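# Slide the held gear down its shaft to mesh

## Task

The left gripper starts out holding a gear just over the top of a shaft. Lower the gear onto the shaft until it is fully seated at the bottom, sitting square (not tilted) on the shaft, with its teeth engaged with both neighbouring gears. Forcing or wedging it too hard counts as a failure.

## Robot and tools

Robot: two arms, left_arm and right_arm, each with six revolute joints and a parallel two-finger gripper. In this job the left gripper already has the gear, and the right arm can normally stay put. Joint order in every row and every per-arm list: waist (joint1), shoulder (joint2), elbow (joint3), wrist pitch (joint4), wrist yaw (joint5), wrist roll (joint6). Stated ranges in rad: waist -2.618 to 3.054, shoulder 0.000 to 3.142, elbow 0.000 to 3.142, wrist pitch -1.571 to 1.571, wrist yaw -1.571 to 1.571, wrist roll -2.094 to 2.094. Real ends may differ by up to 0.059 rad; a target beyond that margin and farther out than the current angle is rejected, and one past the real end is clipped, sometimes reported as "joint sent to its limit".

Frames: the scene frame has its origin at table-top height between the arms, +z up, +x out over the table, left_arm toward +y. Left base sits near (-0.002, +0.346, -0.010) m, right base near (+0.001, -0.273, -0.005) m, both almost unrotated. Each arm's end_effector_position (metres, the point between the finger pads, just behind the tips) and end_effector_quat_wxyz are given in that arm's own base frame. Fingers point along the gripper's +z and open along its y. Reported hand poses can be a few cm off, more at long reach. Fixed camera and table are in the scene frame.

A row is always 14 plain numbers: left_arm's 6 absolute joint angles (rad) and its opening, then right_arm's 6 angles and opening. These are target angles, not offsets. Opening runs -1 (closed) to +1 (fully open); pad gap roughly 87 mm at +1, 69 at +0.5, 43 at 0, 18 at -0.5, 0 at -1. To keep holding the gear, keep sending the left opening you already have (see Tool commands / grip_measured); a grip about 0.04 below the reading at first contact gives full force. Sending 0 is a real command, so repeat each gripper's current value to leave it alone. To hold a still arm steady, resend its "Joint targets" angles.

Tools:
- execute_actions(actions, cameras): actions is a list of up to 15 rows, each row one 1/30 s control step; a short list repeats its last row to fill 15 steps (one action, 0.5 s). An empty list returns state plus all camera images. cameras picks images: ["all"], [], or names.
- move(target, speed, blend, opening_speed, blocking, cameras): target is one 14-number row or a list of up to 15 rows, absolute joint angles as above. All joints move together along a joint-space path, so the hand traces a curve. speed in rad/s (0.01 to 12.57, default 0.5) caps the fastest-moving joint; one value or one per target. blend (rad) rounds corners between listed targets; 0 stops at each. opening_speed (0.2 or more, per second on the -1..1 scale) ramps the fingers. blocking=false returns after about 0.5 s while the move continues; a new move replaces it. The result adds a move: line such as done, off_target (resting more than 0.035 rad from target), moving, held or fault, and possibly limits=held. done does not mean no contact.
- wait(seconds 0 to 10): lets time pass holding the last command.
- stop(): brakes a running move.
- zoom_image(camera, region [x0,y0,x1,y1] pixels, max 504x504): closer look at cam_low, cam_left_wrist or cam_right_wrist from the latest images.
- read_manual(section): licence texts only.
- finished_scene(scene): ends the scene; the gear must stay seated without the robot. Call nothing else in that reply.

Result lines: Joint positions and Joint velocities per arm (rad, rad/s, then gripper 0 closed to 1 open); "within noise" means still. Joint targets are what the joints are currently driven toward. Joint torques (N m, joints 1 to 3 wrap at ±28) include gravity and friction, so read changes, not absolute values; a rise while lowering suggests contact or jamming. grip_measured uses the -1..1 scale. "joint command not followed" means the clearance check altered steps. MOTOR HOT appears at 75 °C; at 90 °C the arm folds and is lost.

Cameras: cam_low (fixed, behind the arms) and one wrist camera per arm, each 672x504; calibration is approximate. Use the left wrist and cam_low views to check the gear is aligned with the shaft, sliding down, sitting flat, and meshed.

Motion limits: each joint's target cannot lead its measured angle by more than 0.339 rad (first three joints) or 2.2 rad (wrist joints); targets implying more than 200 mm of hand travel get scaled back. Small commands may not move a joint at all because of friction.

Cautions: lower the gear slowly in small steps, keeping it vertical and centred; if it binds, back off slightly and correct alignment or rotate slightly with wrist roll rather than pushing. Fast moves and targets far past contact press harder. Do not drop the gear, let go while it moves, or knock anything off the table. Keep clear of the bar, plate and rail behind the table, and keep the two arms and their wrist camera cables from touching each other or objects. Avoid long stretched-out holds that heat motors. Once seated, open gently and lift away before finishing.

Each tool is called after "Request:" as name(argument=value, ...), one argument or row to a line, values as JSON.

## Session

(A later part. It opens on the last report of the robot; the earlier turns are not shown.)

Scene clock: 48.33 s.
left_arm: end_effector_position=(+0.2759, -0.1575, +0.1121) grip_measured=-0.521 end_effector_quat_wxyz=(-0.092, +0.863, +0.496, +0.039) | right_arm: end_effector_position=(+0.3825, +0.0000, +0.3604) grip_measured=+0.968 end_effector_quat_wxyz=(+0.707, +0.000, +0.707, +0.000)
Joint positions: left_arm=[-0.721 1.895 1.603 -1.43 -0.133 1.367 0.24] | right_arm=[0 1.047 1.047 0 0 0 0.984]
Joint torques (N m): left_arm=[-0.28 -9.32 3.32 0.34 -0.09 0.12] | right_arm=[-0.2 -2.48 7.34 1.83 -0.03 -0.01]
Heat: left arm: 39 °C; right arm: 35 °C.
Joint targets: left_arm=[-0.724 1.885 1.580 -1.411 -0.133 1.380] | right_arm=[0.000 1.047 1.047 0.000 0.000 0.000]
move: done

Request:
wait(
  seconds=0,
  cameras=["cam_left_wrist","cam_low"],
)

Request:
zoom_image(
  camera="cam_left_wrist",
  region=[320, 90, 440, 240],
)

Request:
zoom_image(
  camera="cam_left_wrist",
  region=[390, 200, 520, 310],
)

Request:
zoom_image(
  camera="cam_low",
  region=[316, 176, 386, 230],
)

Scene clock: 48.60 s.
left_arm: end_effector_position=(+0.2759, -0.1575, +0.1121) grip_measured=-0.521 end_effector_quat_wxyz=(-0.092, +0.863, +0.496, +0.039) | right_arm: end_effector_position=(+0.3825, +0.0000, +0.3604) grip_measured=+0.968 end_effector_quat_wxyz=(+0.707, +0.000, +0.707, +0.000)
Joint positions: left_arm=[-0.721 1.895 1.603 -1.43 -0.133 1.368 0.24] | right_arm=[0 1.047 1.047 0 0 0 0.984]
Joint torques (N m): left_arm=[-0.25 -9.29 3.33 0.34 -0.09 0.11] | right_arm=[-0.2 -2.48 7.34 1.83 -0.04 -0.01]
Heat: left arm: 39 °C; right arm: 35 °C.
Joint targets: left_arm=[-0.724 1.885 1.580 -1.411 -0.133 1.380] | right_arm=[0.000 1.047 1.047 0.000 0.000 0.000]
Tool commands: left_gripper/opening=-1.0 right_gripper/opening=+1.0
camera_calibration:
cam_left_wrist: T_world_to_cam=[[-0.870631, 0.479454, 0.110116, 0.297344], [0.321006, 0.384084, 0.865699, -0.105048], [0.372769, 0.789052, -0.488303, 0.220191], [0, 0, 0, 1]] pos_world=[0.210517, -0.275958, 0.165717]
Images, in order (width x height): cam_low 672x504, cam_left_wrist 672x504.

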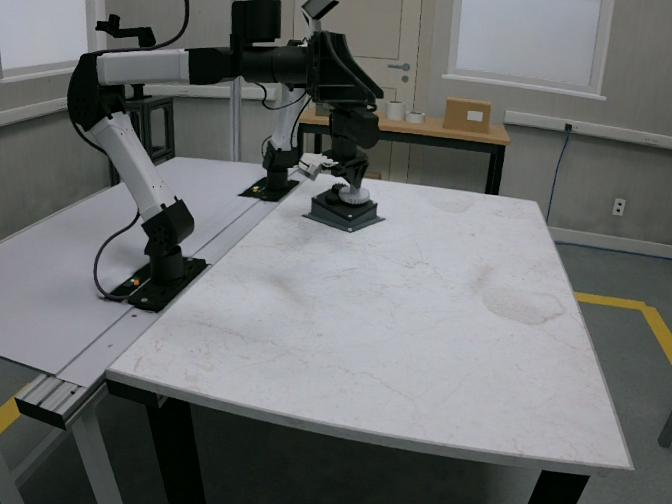

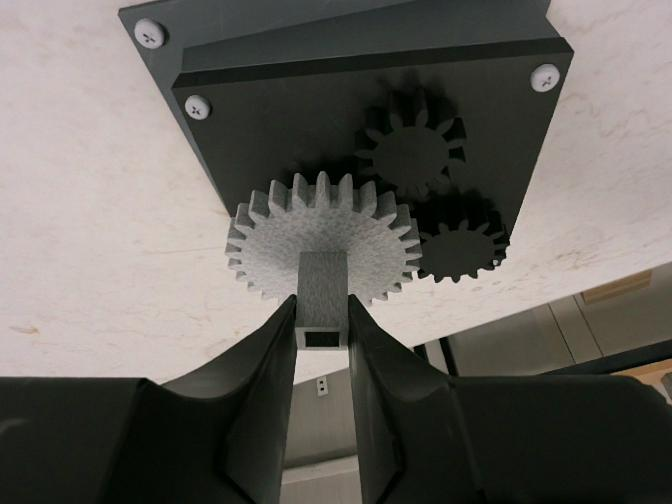

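Scaled by 3.360 from the camera's 672x504 image, which has a finer 960x720 frame.

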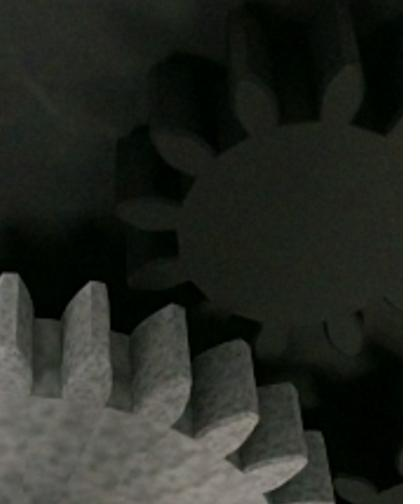

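Scaled by 3.877 from the camera's 672x504 image, which has a finer 960x720 frame.

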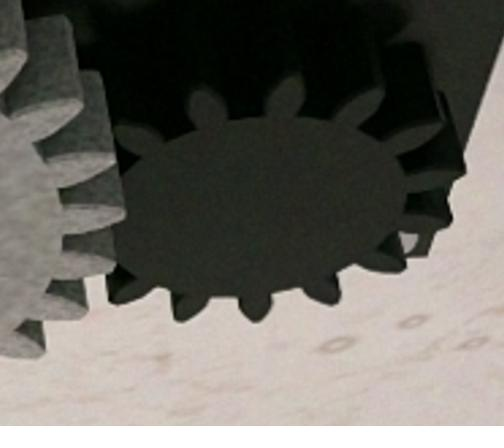

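Scaled by 7.200 from the camera's 672x504 image, which has a finer 960x720 frame.

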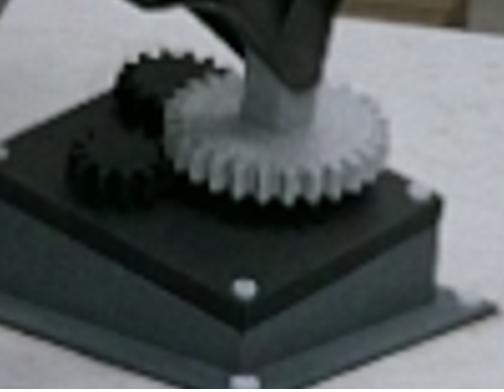

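Request:
move(
  target=[
    [-0.712,1.968,1.678,-1.493,-0.124,1.292,-1,0,1.047,1.047,0,0,0,1],
    [-0.712,1.968,1.645,-1.468,-0.126,1.300,-1,0,1.047,1.047,0,0,0,1],
    [-0.720,1.958,1.622,-1.462,-0.128,1.400,-1,0,1.047,1.047,0,0,0,1],
  ],
  speed=[0.12,0.08,0.08],
  blend=[0.003,0.003,0],
)

Scene clock: 52.60 s.
left_arm: end_effector_position=(+0.2771, -0.1581, +0.1099) grip_measured=-0.521 end_effector_quat_wxyz=(-0.117, +0.866, +0.485, +0.030) | right_arm: end_effector_position=(+0.3825, +0.0000, +0.3604) grip_measured=+0.968 end_effector_quat_wxyz=(+0.707, +0.000, +0.707, +0.000)
Joint positions: left_arm=[-0.721 1.946 1.653 -1.48 -0.134 1.387 0.24] | right_arm=[0 1.047 1.047 0 0 0 0.984]
Joint torques (N m): left_arm=[0.12 -7.84 2.63 0.23 -0.03 0.13] | right_arm=[-0.2 -2.48 7.34 1.83 -0.04 -0.01]
Heat: left arm: 39 °C; right arm: 35 °C.
Joint targets: left_arm=[-0.720 1.958 1.622 -1.462 -0.128 1.400] | right_arm=[0.000 1.047 1.047 0.000 0.000 0.000]
move: done

Request:
wait(
  seconds=0,
  cameras=["cam_left_wrist","cam_low"],
)

Request:
zoom_image(
  camera="cam_left_wrist",
  region=[320, 90, 440, 240],
)

Request:
zoom_image(
  camera="cam_left_wrist",
  region=[390, 200, 520, 310],
)

Request:
zoom_image(
  camera="cam_low",
  region=[316, 176, 386, 230],
)

Scene clock: 52.80 s.
left_arm: end_effector_position=(+0.2771, -0.1581, +0.1099) grip_measured=-0.521 end_effector_quat_wxyz=(-0.117, +0.866, +0.485, +0.030) | right_arm: end_effector_position=(+0.3825, +0.0000, +0.3604) grip_measured=+0.968 end_effector_quat_wxyz=(+0.707, +0.000, +0.707, +0.000)
Joint positions: left_arm=[-0.721 1.946 1.653 -1.48 -0.134 1.387 0.24] | right_arm=[0 1.047 1.047 0 0 0 0.984]
Joint torques (N m): left_arm=[0.12 -7.84 2.62 0.23 -0.03 0.11] | right_arm=[-0.2 -2.48 7.34 1.83 -0.04 -0.01]
Heat: left arm: 39 °C; right arm: 35 °C.
Joint targets: left_arm=[-0.720 1.958 1.622 -1.462 -0.128 1.400] | right_arm=[0.000 1.047 1.047 0.000 0.000 0.000]
Tool commands: left_gripper/opening=-1.0 right_gripper/opening=+1.0
camera_calibration:
cam_left_wrist: T_world_to_cam=[[-0.855667, 0.49155, 0.161904, 0.291101], [0.363743, 0.34868, 0.863778, -0.120585], [0.368138, 0.797998, -0.477152, 0.220643], [0, 0, 0, 1]] pos_world=[0.21172, -0.277118, 0.162309]
Images, in order (width x height): cam_low 672x504, cam_left_wrist 672x504.

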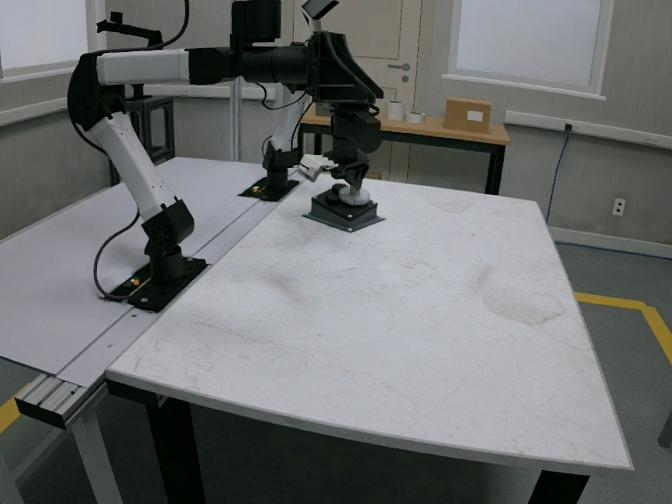

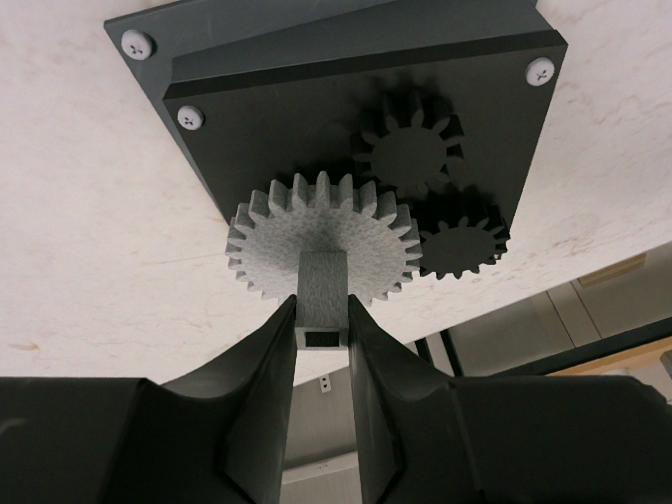

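Scaled by 3.360 from the camera's 672x504 image, which has a finer 960x720 frame.

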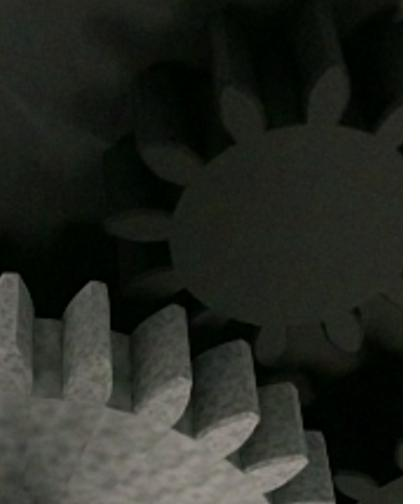

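Scaled by 3.877 from the camera's 672x504 image, which has a finer 960x720 frame.

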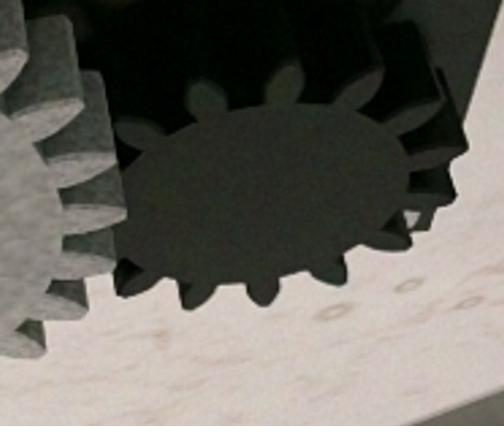

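Scaled by 7.200 from the camera's 672x504 image, which has a finer 960x720 frame.

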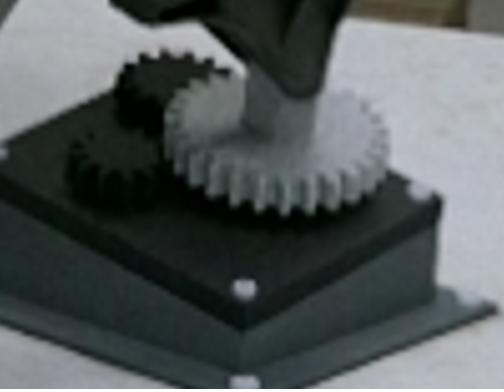

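Request:
move(
  target=[
    [-0.723,1.951,1.614,-1.461,-0.128,1.452,-1,0,1.047,1.047,0,0,0,1],
  ],
  speed=0.08,
)

Request:
move(
  target=[
    [-0.726,1.944,1.605,-1.460,-0.128,1.502,-1,0,1.047,1.047,0,0,0,1],
  ],
  speed=0.08,
  cameras=["cam_left_wrist"],
)

Request:
zoom_image(
  camera="cam_left_wrist",
  region=[320, 90, 440, 240],
)

Request:
zoom_image(
  camera="cam_left_wrist",
  region=[390, 200, 520, 310],
)

Scene clock: 55.27 s.
left_arm: end_effector_position=(+0.2768, -0.1585, +0.1094) grip_measured=-0.521 end_effector_quat_wxyz=(-0.120, +0.878, +0.463, +0.027) | right_arm: end_effector_position=(+0.3825, +0.0000, +0.3604) grip_measured=+0.968 end_effector_quat_wxyz=(+0.707, +0.000, +0.707, +0.000)
Joint positions: left_arm=[-0.724 1.943 1.648 -1.483 -0.135 1.434 0.24] | right_arm=[0 1.047 1.047 0 0 0 0.984]
Joint torques (N m): left_arm=[0.08 -8.18 2.4 0.25 -0.03 0.17] | right_arm=[-0.18 -2.48 7.34 1.83 -0.03 -0.01]
Heat: left arm: 39 °C; right arm: 35 °C.
Joint targets: left_arm=[-0.723 1.951 1.614 -1.461 -0.128 1.452] | right_arm=[0.000 1.047 1.047 0.000 0.000 0.000]
move: done

Scene clock: 56.33 s.
left_arm: end_effector_position=(+0.2766, -0.1589, +0.1092) grip_measured=-0.521 end_effector_quat_wxyz=(-0.122, +0.890, +0.438, +0.024) | right_arm: end_effector_position=(+0.3825, +0.0000, +0.3604) grip_measured=+0.968 end_effector_quat_wxyz=(+0.707, +0.000, +0.707, +0.000)
Joint positions: left_arm=[-0.726 1.937 1.639 -1.483 -0.135 1.488 0.24] | right_arm=[0 1.047 1.047 0 0 0 0.984]
Joint torques (N m): left_arm=[0.06 -8.14 2.39 0.25 -0.02 0.13] | right_arm=[-0.2 -2.48 7.32 1.83 -0.04 -0.01]
Heat: left arm: 39 °C; right arm: 35 °C.
Joint targets: left_arm=[-0.726 1.944 1.605 -1.460 -0.128 1.502] | right_arm=[0.000 1.047 1.047 0.000 0.000 0.000]
move: done
camera_calibration:
cam_left_wrist: T_world_to_cam=[[-0.7956, 0.576576, 0.18596, 0.285368], [0.422555, 0.308171, 0.852337, -0.140931], [0.434129, 0.756697, -0.488816, 0.197626], [0, 0, 0, 1]] pos_world=[0.200794, -0.270648, 0.163657]
Images, in order (width x height): cam_left_wrist 672x504.

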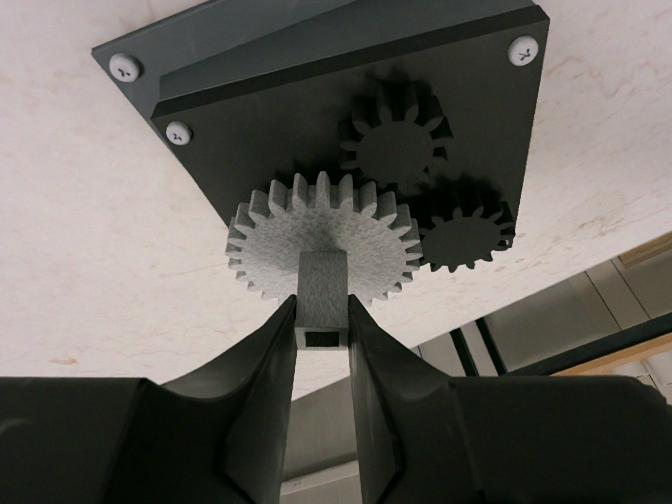

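Scaled by 3.360 from the camera's 672x504 image, which has a finer 960x720 frame.

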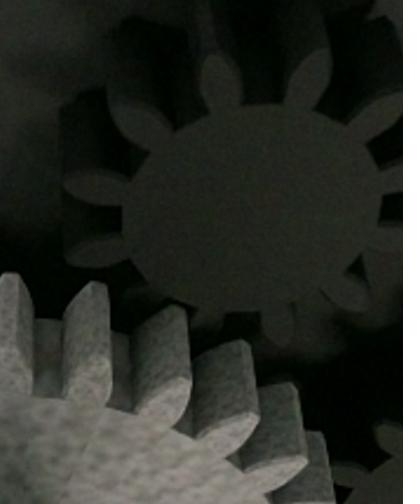

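Scaled by 3.877 from the camera's 672x504 image, which has a finer 960x720 frame.

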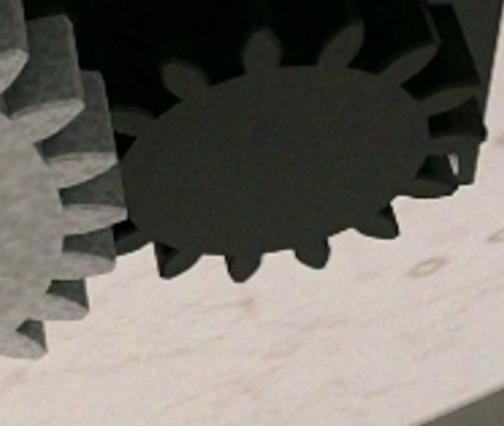

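Request:
move(
  target=[
    [-0.727,1.944,1.628,-1.480,-0.130,1.506,-1,0,1.047,1.047,0,0,0,1],
    [-0.729,1.937,1.615,-1.476,-0.130,1.556,-1,0,1.047,1.047,0,0,0,1],
    [-0.731,1.930,1.603,-1.474,-0.130,1.606,-1,0,1.047,1.047,0,0,0,1],
  ],
  speed=0.08,
  blend=0.004,
)

Scene clock: 59.10 s.
left_arm: end_effector_position=(+0.2753, -0.1582, +0.1031) grip_measured=-0.521 end_effector_quat_wxyz=(-0.133, +0.912, +0.389, +0.011) | right_arm: end_effector_position=(+0.3825, +0.0000, +0.3604) grip_measured=+0.968 end_effector_quat_wxyz=(+0.707, +0.000, +0.707, +0.000)
Joint positions: left_arm=[-0.726 1.937 1.614 -1.481 -0.132 1.594 0.24] | right_arm=[0 1.047 1.047 0 0 0 0.984]
Joint torques (N m): left_arm=[-0.43 -9.22 4.12 0.04 -0.07 0.11] | right_arm=[-0.2 -2.48 7.34 1.83 -0.04 -0.01]
Motor temperatures (°C): left_arm=[25 40 36 26 22 24 26] | right_arm=[22 32 35 32 25 22 25]
Heat: left arm: 40 °C; right arm: 35 °C.
Joint targets: left_arm=[-0.731 1.930 1.603 -1.474 -0.130 1.606] | right_arm=[0.000 1.047 1.047 0.000 0.000 0.000]
move: done

Request:
move(
  target=[-0.698,1.845,1.512,-1.385,-0.095,1.639,-1,0,1.047,1.047,0,0,0,1],
  speed=0.1,
  cameras=["cam_left_wrist","cam_low"],
)

Request:
zoom_image(
  camera="cam_low",
  region=[316, 176, 386, 230],
)

Request:
zoom_image(
  camera="cam_left_wrist",
  region=[310, 100, 530, 300],
)

Scene clock: 61.03 s.
left_arm: end_effector_position=(+0.2748, -0.1550, +0.0996) grip_measured=-0.521 end_effector_quat_wxyz=(-0.100, +0.917, +0.387, +0.011) | right_arm: end_effector_position=(+0.3825, +0.0000, +0.3604) grip_measured=+0.968 end_effector_quat_wxyz=(+0.707, +0.000, +0.707, +0.000)
Joint positions: left_arm=[-0.706 1.869 1.528 -1.399 -0.109 1.627 0.24] | right_arm=[0 1.047 1.047 0 0 0 0.984]
Joint torques (N m): left_arm=[0.83 -10.13 3.86 0.24 0.06 0.13] | right_arm=[-0.2 -2.48 7.32 1.82 -0.03 0]
Heat: left arm: 41 °C; right arm: 36 °C.
Joint targets: left_arm=[-0.698 1.845 1.512 -1.385 -0.095 1.639] | right_arm=[0.000 1.047 1.047 0.000 0.000 0.000]
move: done
camera_calibration:
cam_left_wrist: T_world_to_cam=[[-0.723225, 0.670822, 0.164148, 0.280372], [0.470347, 0.304402, 0.82832, -0.14452], [0.505688, 0.676268, -0.53567, 0.163243], [0, 0, 0, 1]] pos_world=[0.188196, -0.254484, 0.161131]
Images, in order (width x height): cam_low 672x504, cam_left_wrist 672x504.

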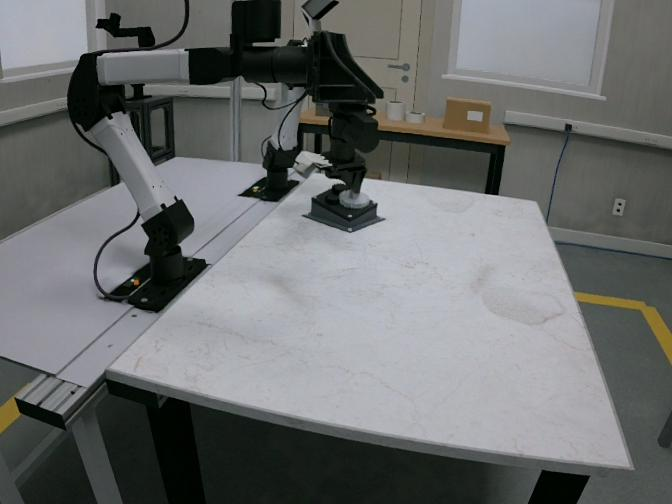

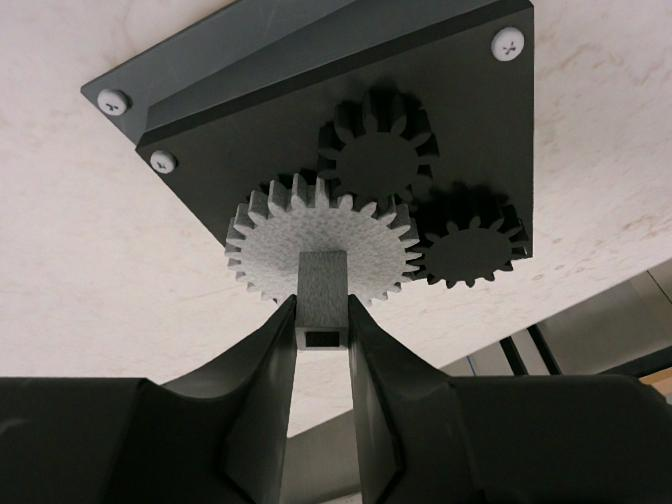

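Scaled by 7.200 from the camera's 672x504 image, which has a finer 960x720 frame.

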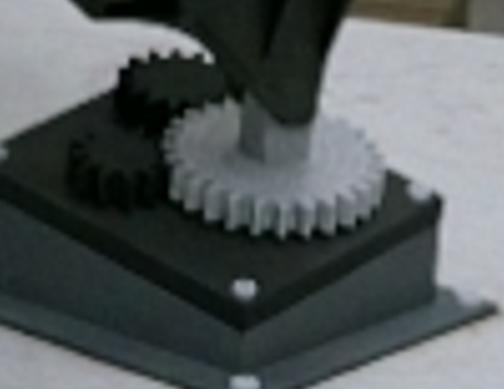

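Scaled by 2.291 from the camera's 672x504 image, which has a finer 960x720 frame.

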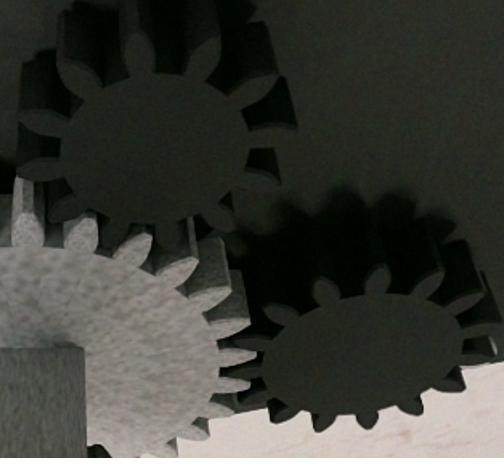

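Request:
move(
  target=[-0.697,1.844,1.500,-1.373,-0.093,1.640,-1,0,1.047,1.047,0,0,0,1],
  speed=0.06,
)

Scene clock: 61.87 s.
left_arm: end_effector_position=(+0.2747, -0.1549, +0.0996) grip_measured=-0.521 end_effector_quat_wxyz=(-0.097, +0.917, +0.387, +0.013) | right_arm: end_effector_position=(+0.3825, +0.0000, +0.3604) grip_measured=+0.968 end_effector_quat_wxyz=(+0.707, +0.000, +0.707, +0.000)
Joint positions: left_arm=[-0.706 1.861 1.519 -1.391 -0.109 1.628 0.24] | right_arm=[0 1.047 1.047 0 0 0 0.984]
Joint torques (N m): left_arm=[0.92 -9.55 3.6 0.29 0.08 0.11] | right_arm=[-0.2 -2.47 7.32 1.83 -0.04 0]
Heat: left arm: 41 °C; right arm: 36 °C.
Joint targets: left_arm=[-0.697 1.844 1.500 -1.373 -0.093 1.640] | right_arm=[0.000 1.047 1.047 0.000 0.000 0.000]
move: done

Request:
move(
  target=[-0.698,1.844,1.488,-1.362,-0.090,1.640,-1,0,1.047,1.047,0,0,0,1],
  speed=0.06,
)

Scene clock: 62.73 s.
left_arm: end_effector_position=(+0.2746, -0.1547, +0.0995) grip_measured=-0.521 end_effector_quat_wxyz=(-0.094, +0.917, +0.387, +0.014) | right_arm: end_effector_position=(+0.3825, +0.0000, +0.3604) grip_measured=+0.968 end_effector_quat_wxyz=(+0.707, +0.000, +0.707, +0.000)
Joint positions: left_arm=[-0.706 1.854 1.511 -1.383 -0.109 1.628 0.24] | right_arm=[0 1.047 1.047 0 0 0 0.984]
Joint torques (N m): left_arm=[0.84 -8.96 3.32 0.33 0.11 0.11] | right_arm=[-0.2 -2.47 7.32 1.83 -0.04 -0.01]
Heat: left arm: 41 °C; right arm: 36 °C.
Joint targets: left_arm=[-0.698 1.844 1.488 -1.362 -0.090 1.640] | right_arm=[0.000 1.047 1.047 0.000 0.000 0.000]
move: done

Request:
move(
  target=[-0.704,1.852,1.505,-1.379,-0.105,1.630,0.3,0,1.047,1.047,0,0,0,1],
  speed=0.1,
  opening_speed=0.8,
)

Request:
move(
  target=[-0.721,1.885,1.667,-1.522,-0.108,1.618,0.3,0,1.047,1.047,0,0,0,1],
  speed=0.25,
  cameras=["cam_left_wrist","cam_low"],
)

Request:
zoom_image(
  camera="cam_low",
  region=[316, 166, 386, 230],
)

Request:
zoom_image(
  camera="cam_left_wrist",
  region=[190, 50, 560, 340],
)

Scene clock: 65.03 s.
left_arm: end_effector_position=(+0.2746, -0.1548, +0.0995) grip_measured=+0.300 end_effector_quat_wxyz=(-0.094, +0.917, +0.387, +0.014) | right_arm: end_effector_position=(+0.3825, +0.0000, +0.3604) grip_measured=+0.968 end_effector_quat_wxyz=(+0.707, +0.000, +0.707, +0.000)
Joint positions: left_arm=[-0.706 1.854 1.511 -1.382 -0.109 1.628 0.65] | right_arm=[0 1.047 1.047 0 0 0 0.984]
Joint torques (N m): left_arm=[0.24 -8.32 4.67 0.16 -0.04 0] | right_arm=[-0.18 -2.47 7.34 1.82 -0.03 -0.01]
Heat: left arm: 41 °C; right arm: 36 °C.
Joint targets: left_arm=[-0.704 1.852 1.505 -1.379 -0.105 1.630] | right_arm=[0.000 1.047 1.047 0.000 0.000 0.000]
move: done

Scene clock: 66.30 s.
left_arm: end_effector_position=(+0.2774, -0.1602, +0.1304) grip_measured=+0.300 end_effector_quat_wxyz=(-0.092, +0.918, +0.384, +0.015) | right_arm: end_effector_position=(+0.3825, +0.0000, +0.3604) grip_measured=+0.968 end_effector_quat_wxyz=(+0.707, +0.000, +0.707, +0.000)
Joint positions: left_arm=[-0.713 1.866 1.649 -1.505 -0.109 1.627 0.65] | right_arm=[0 1.047 1.047 0 0 0 0.984]
Joint torques (N m): left_arm=[-0.72 -6.68 6.58 -0.01 -0.07 -0.13] | right_arm=[-0.2 -2.47 7.34 1.82 -0.04 -0.01]
Heat: left arm: 41 °C; right arm: 36 °C.
Joint targets: left_arm=[-0.721 1.885 1.667 -1.522 -0.108 1.618] | right_arm=[0.000 1.047 1.047 0.000 0.000 0.000]
move: done
camera_calibration:
cam_left_wrist: T_world_to_cam=[[-0.72047, 0.677862, 0.146378, 0.283302], [0.46124, 0.310769, 0.831072, -0.166487], [0.517862, 0.666278, -0.536556, 0.177064], [0, 0, 0, 1]] pos_world=[0.189206, -0.258275, 0.191898]
Images, in order (width x height): cam_low 672x504, cam_left_wrist 672x504.

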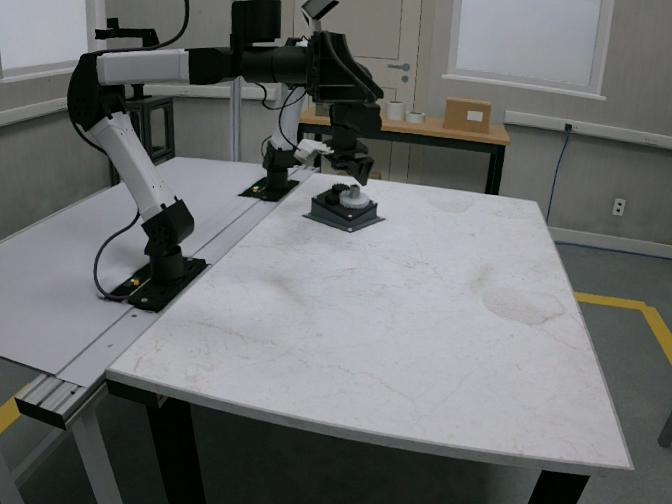

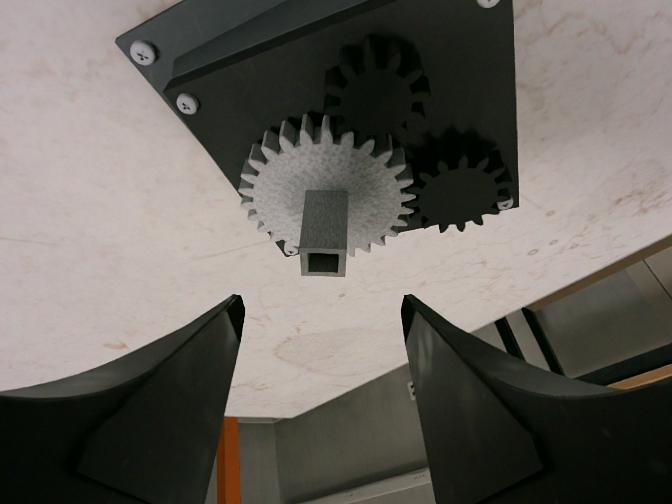

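Scaled by 7.200 from the camera's 672x504 image, which has a finer 960x720 frame.

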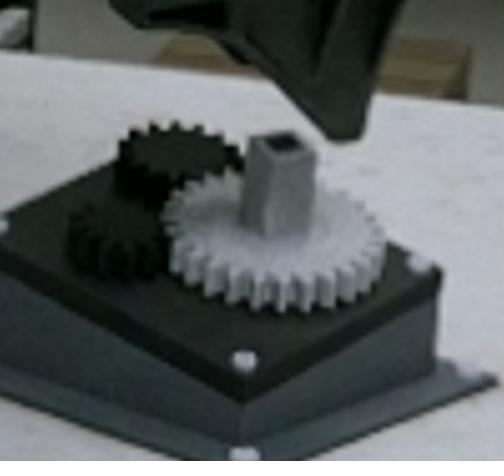

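Scaled by 1.362 from the camera's 672x504 image, which has a finer 960x720 frame.

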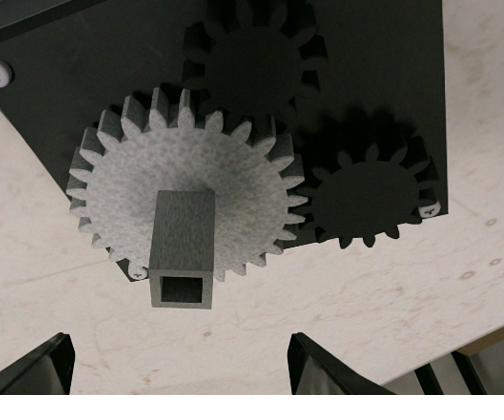

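Request:
finished_scene(
  scene=2,
)

The scene is finished: the task was done.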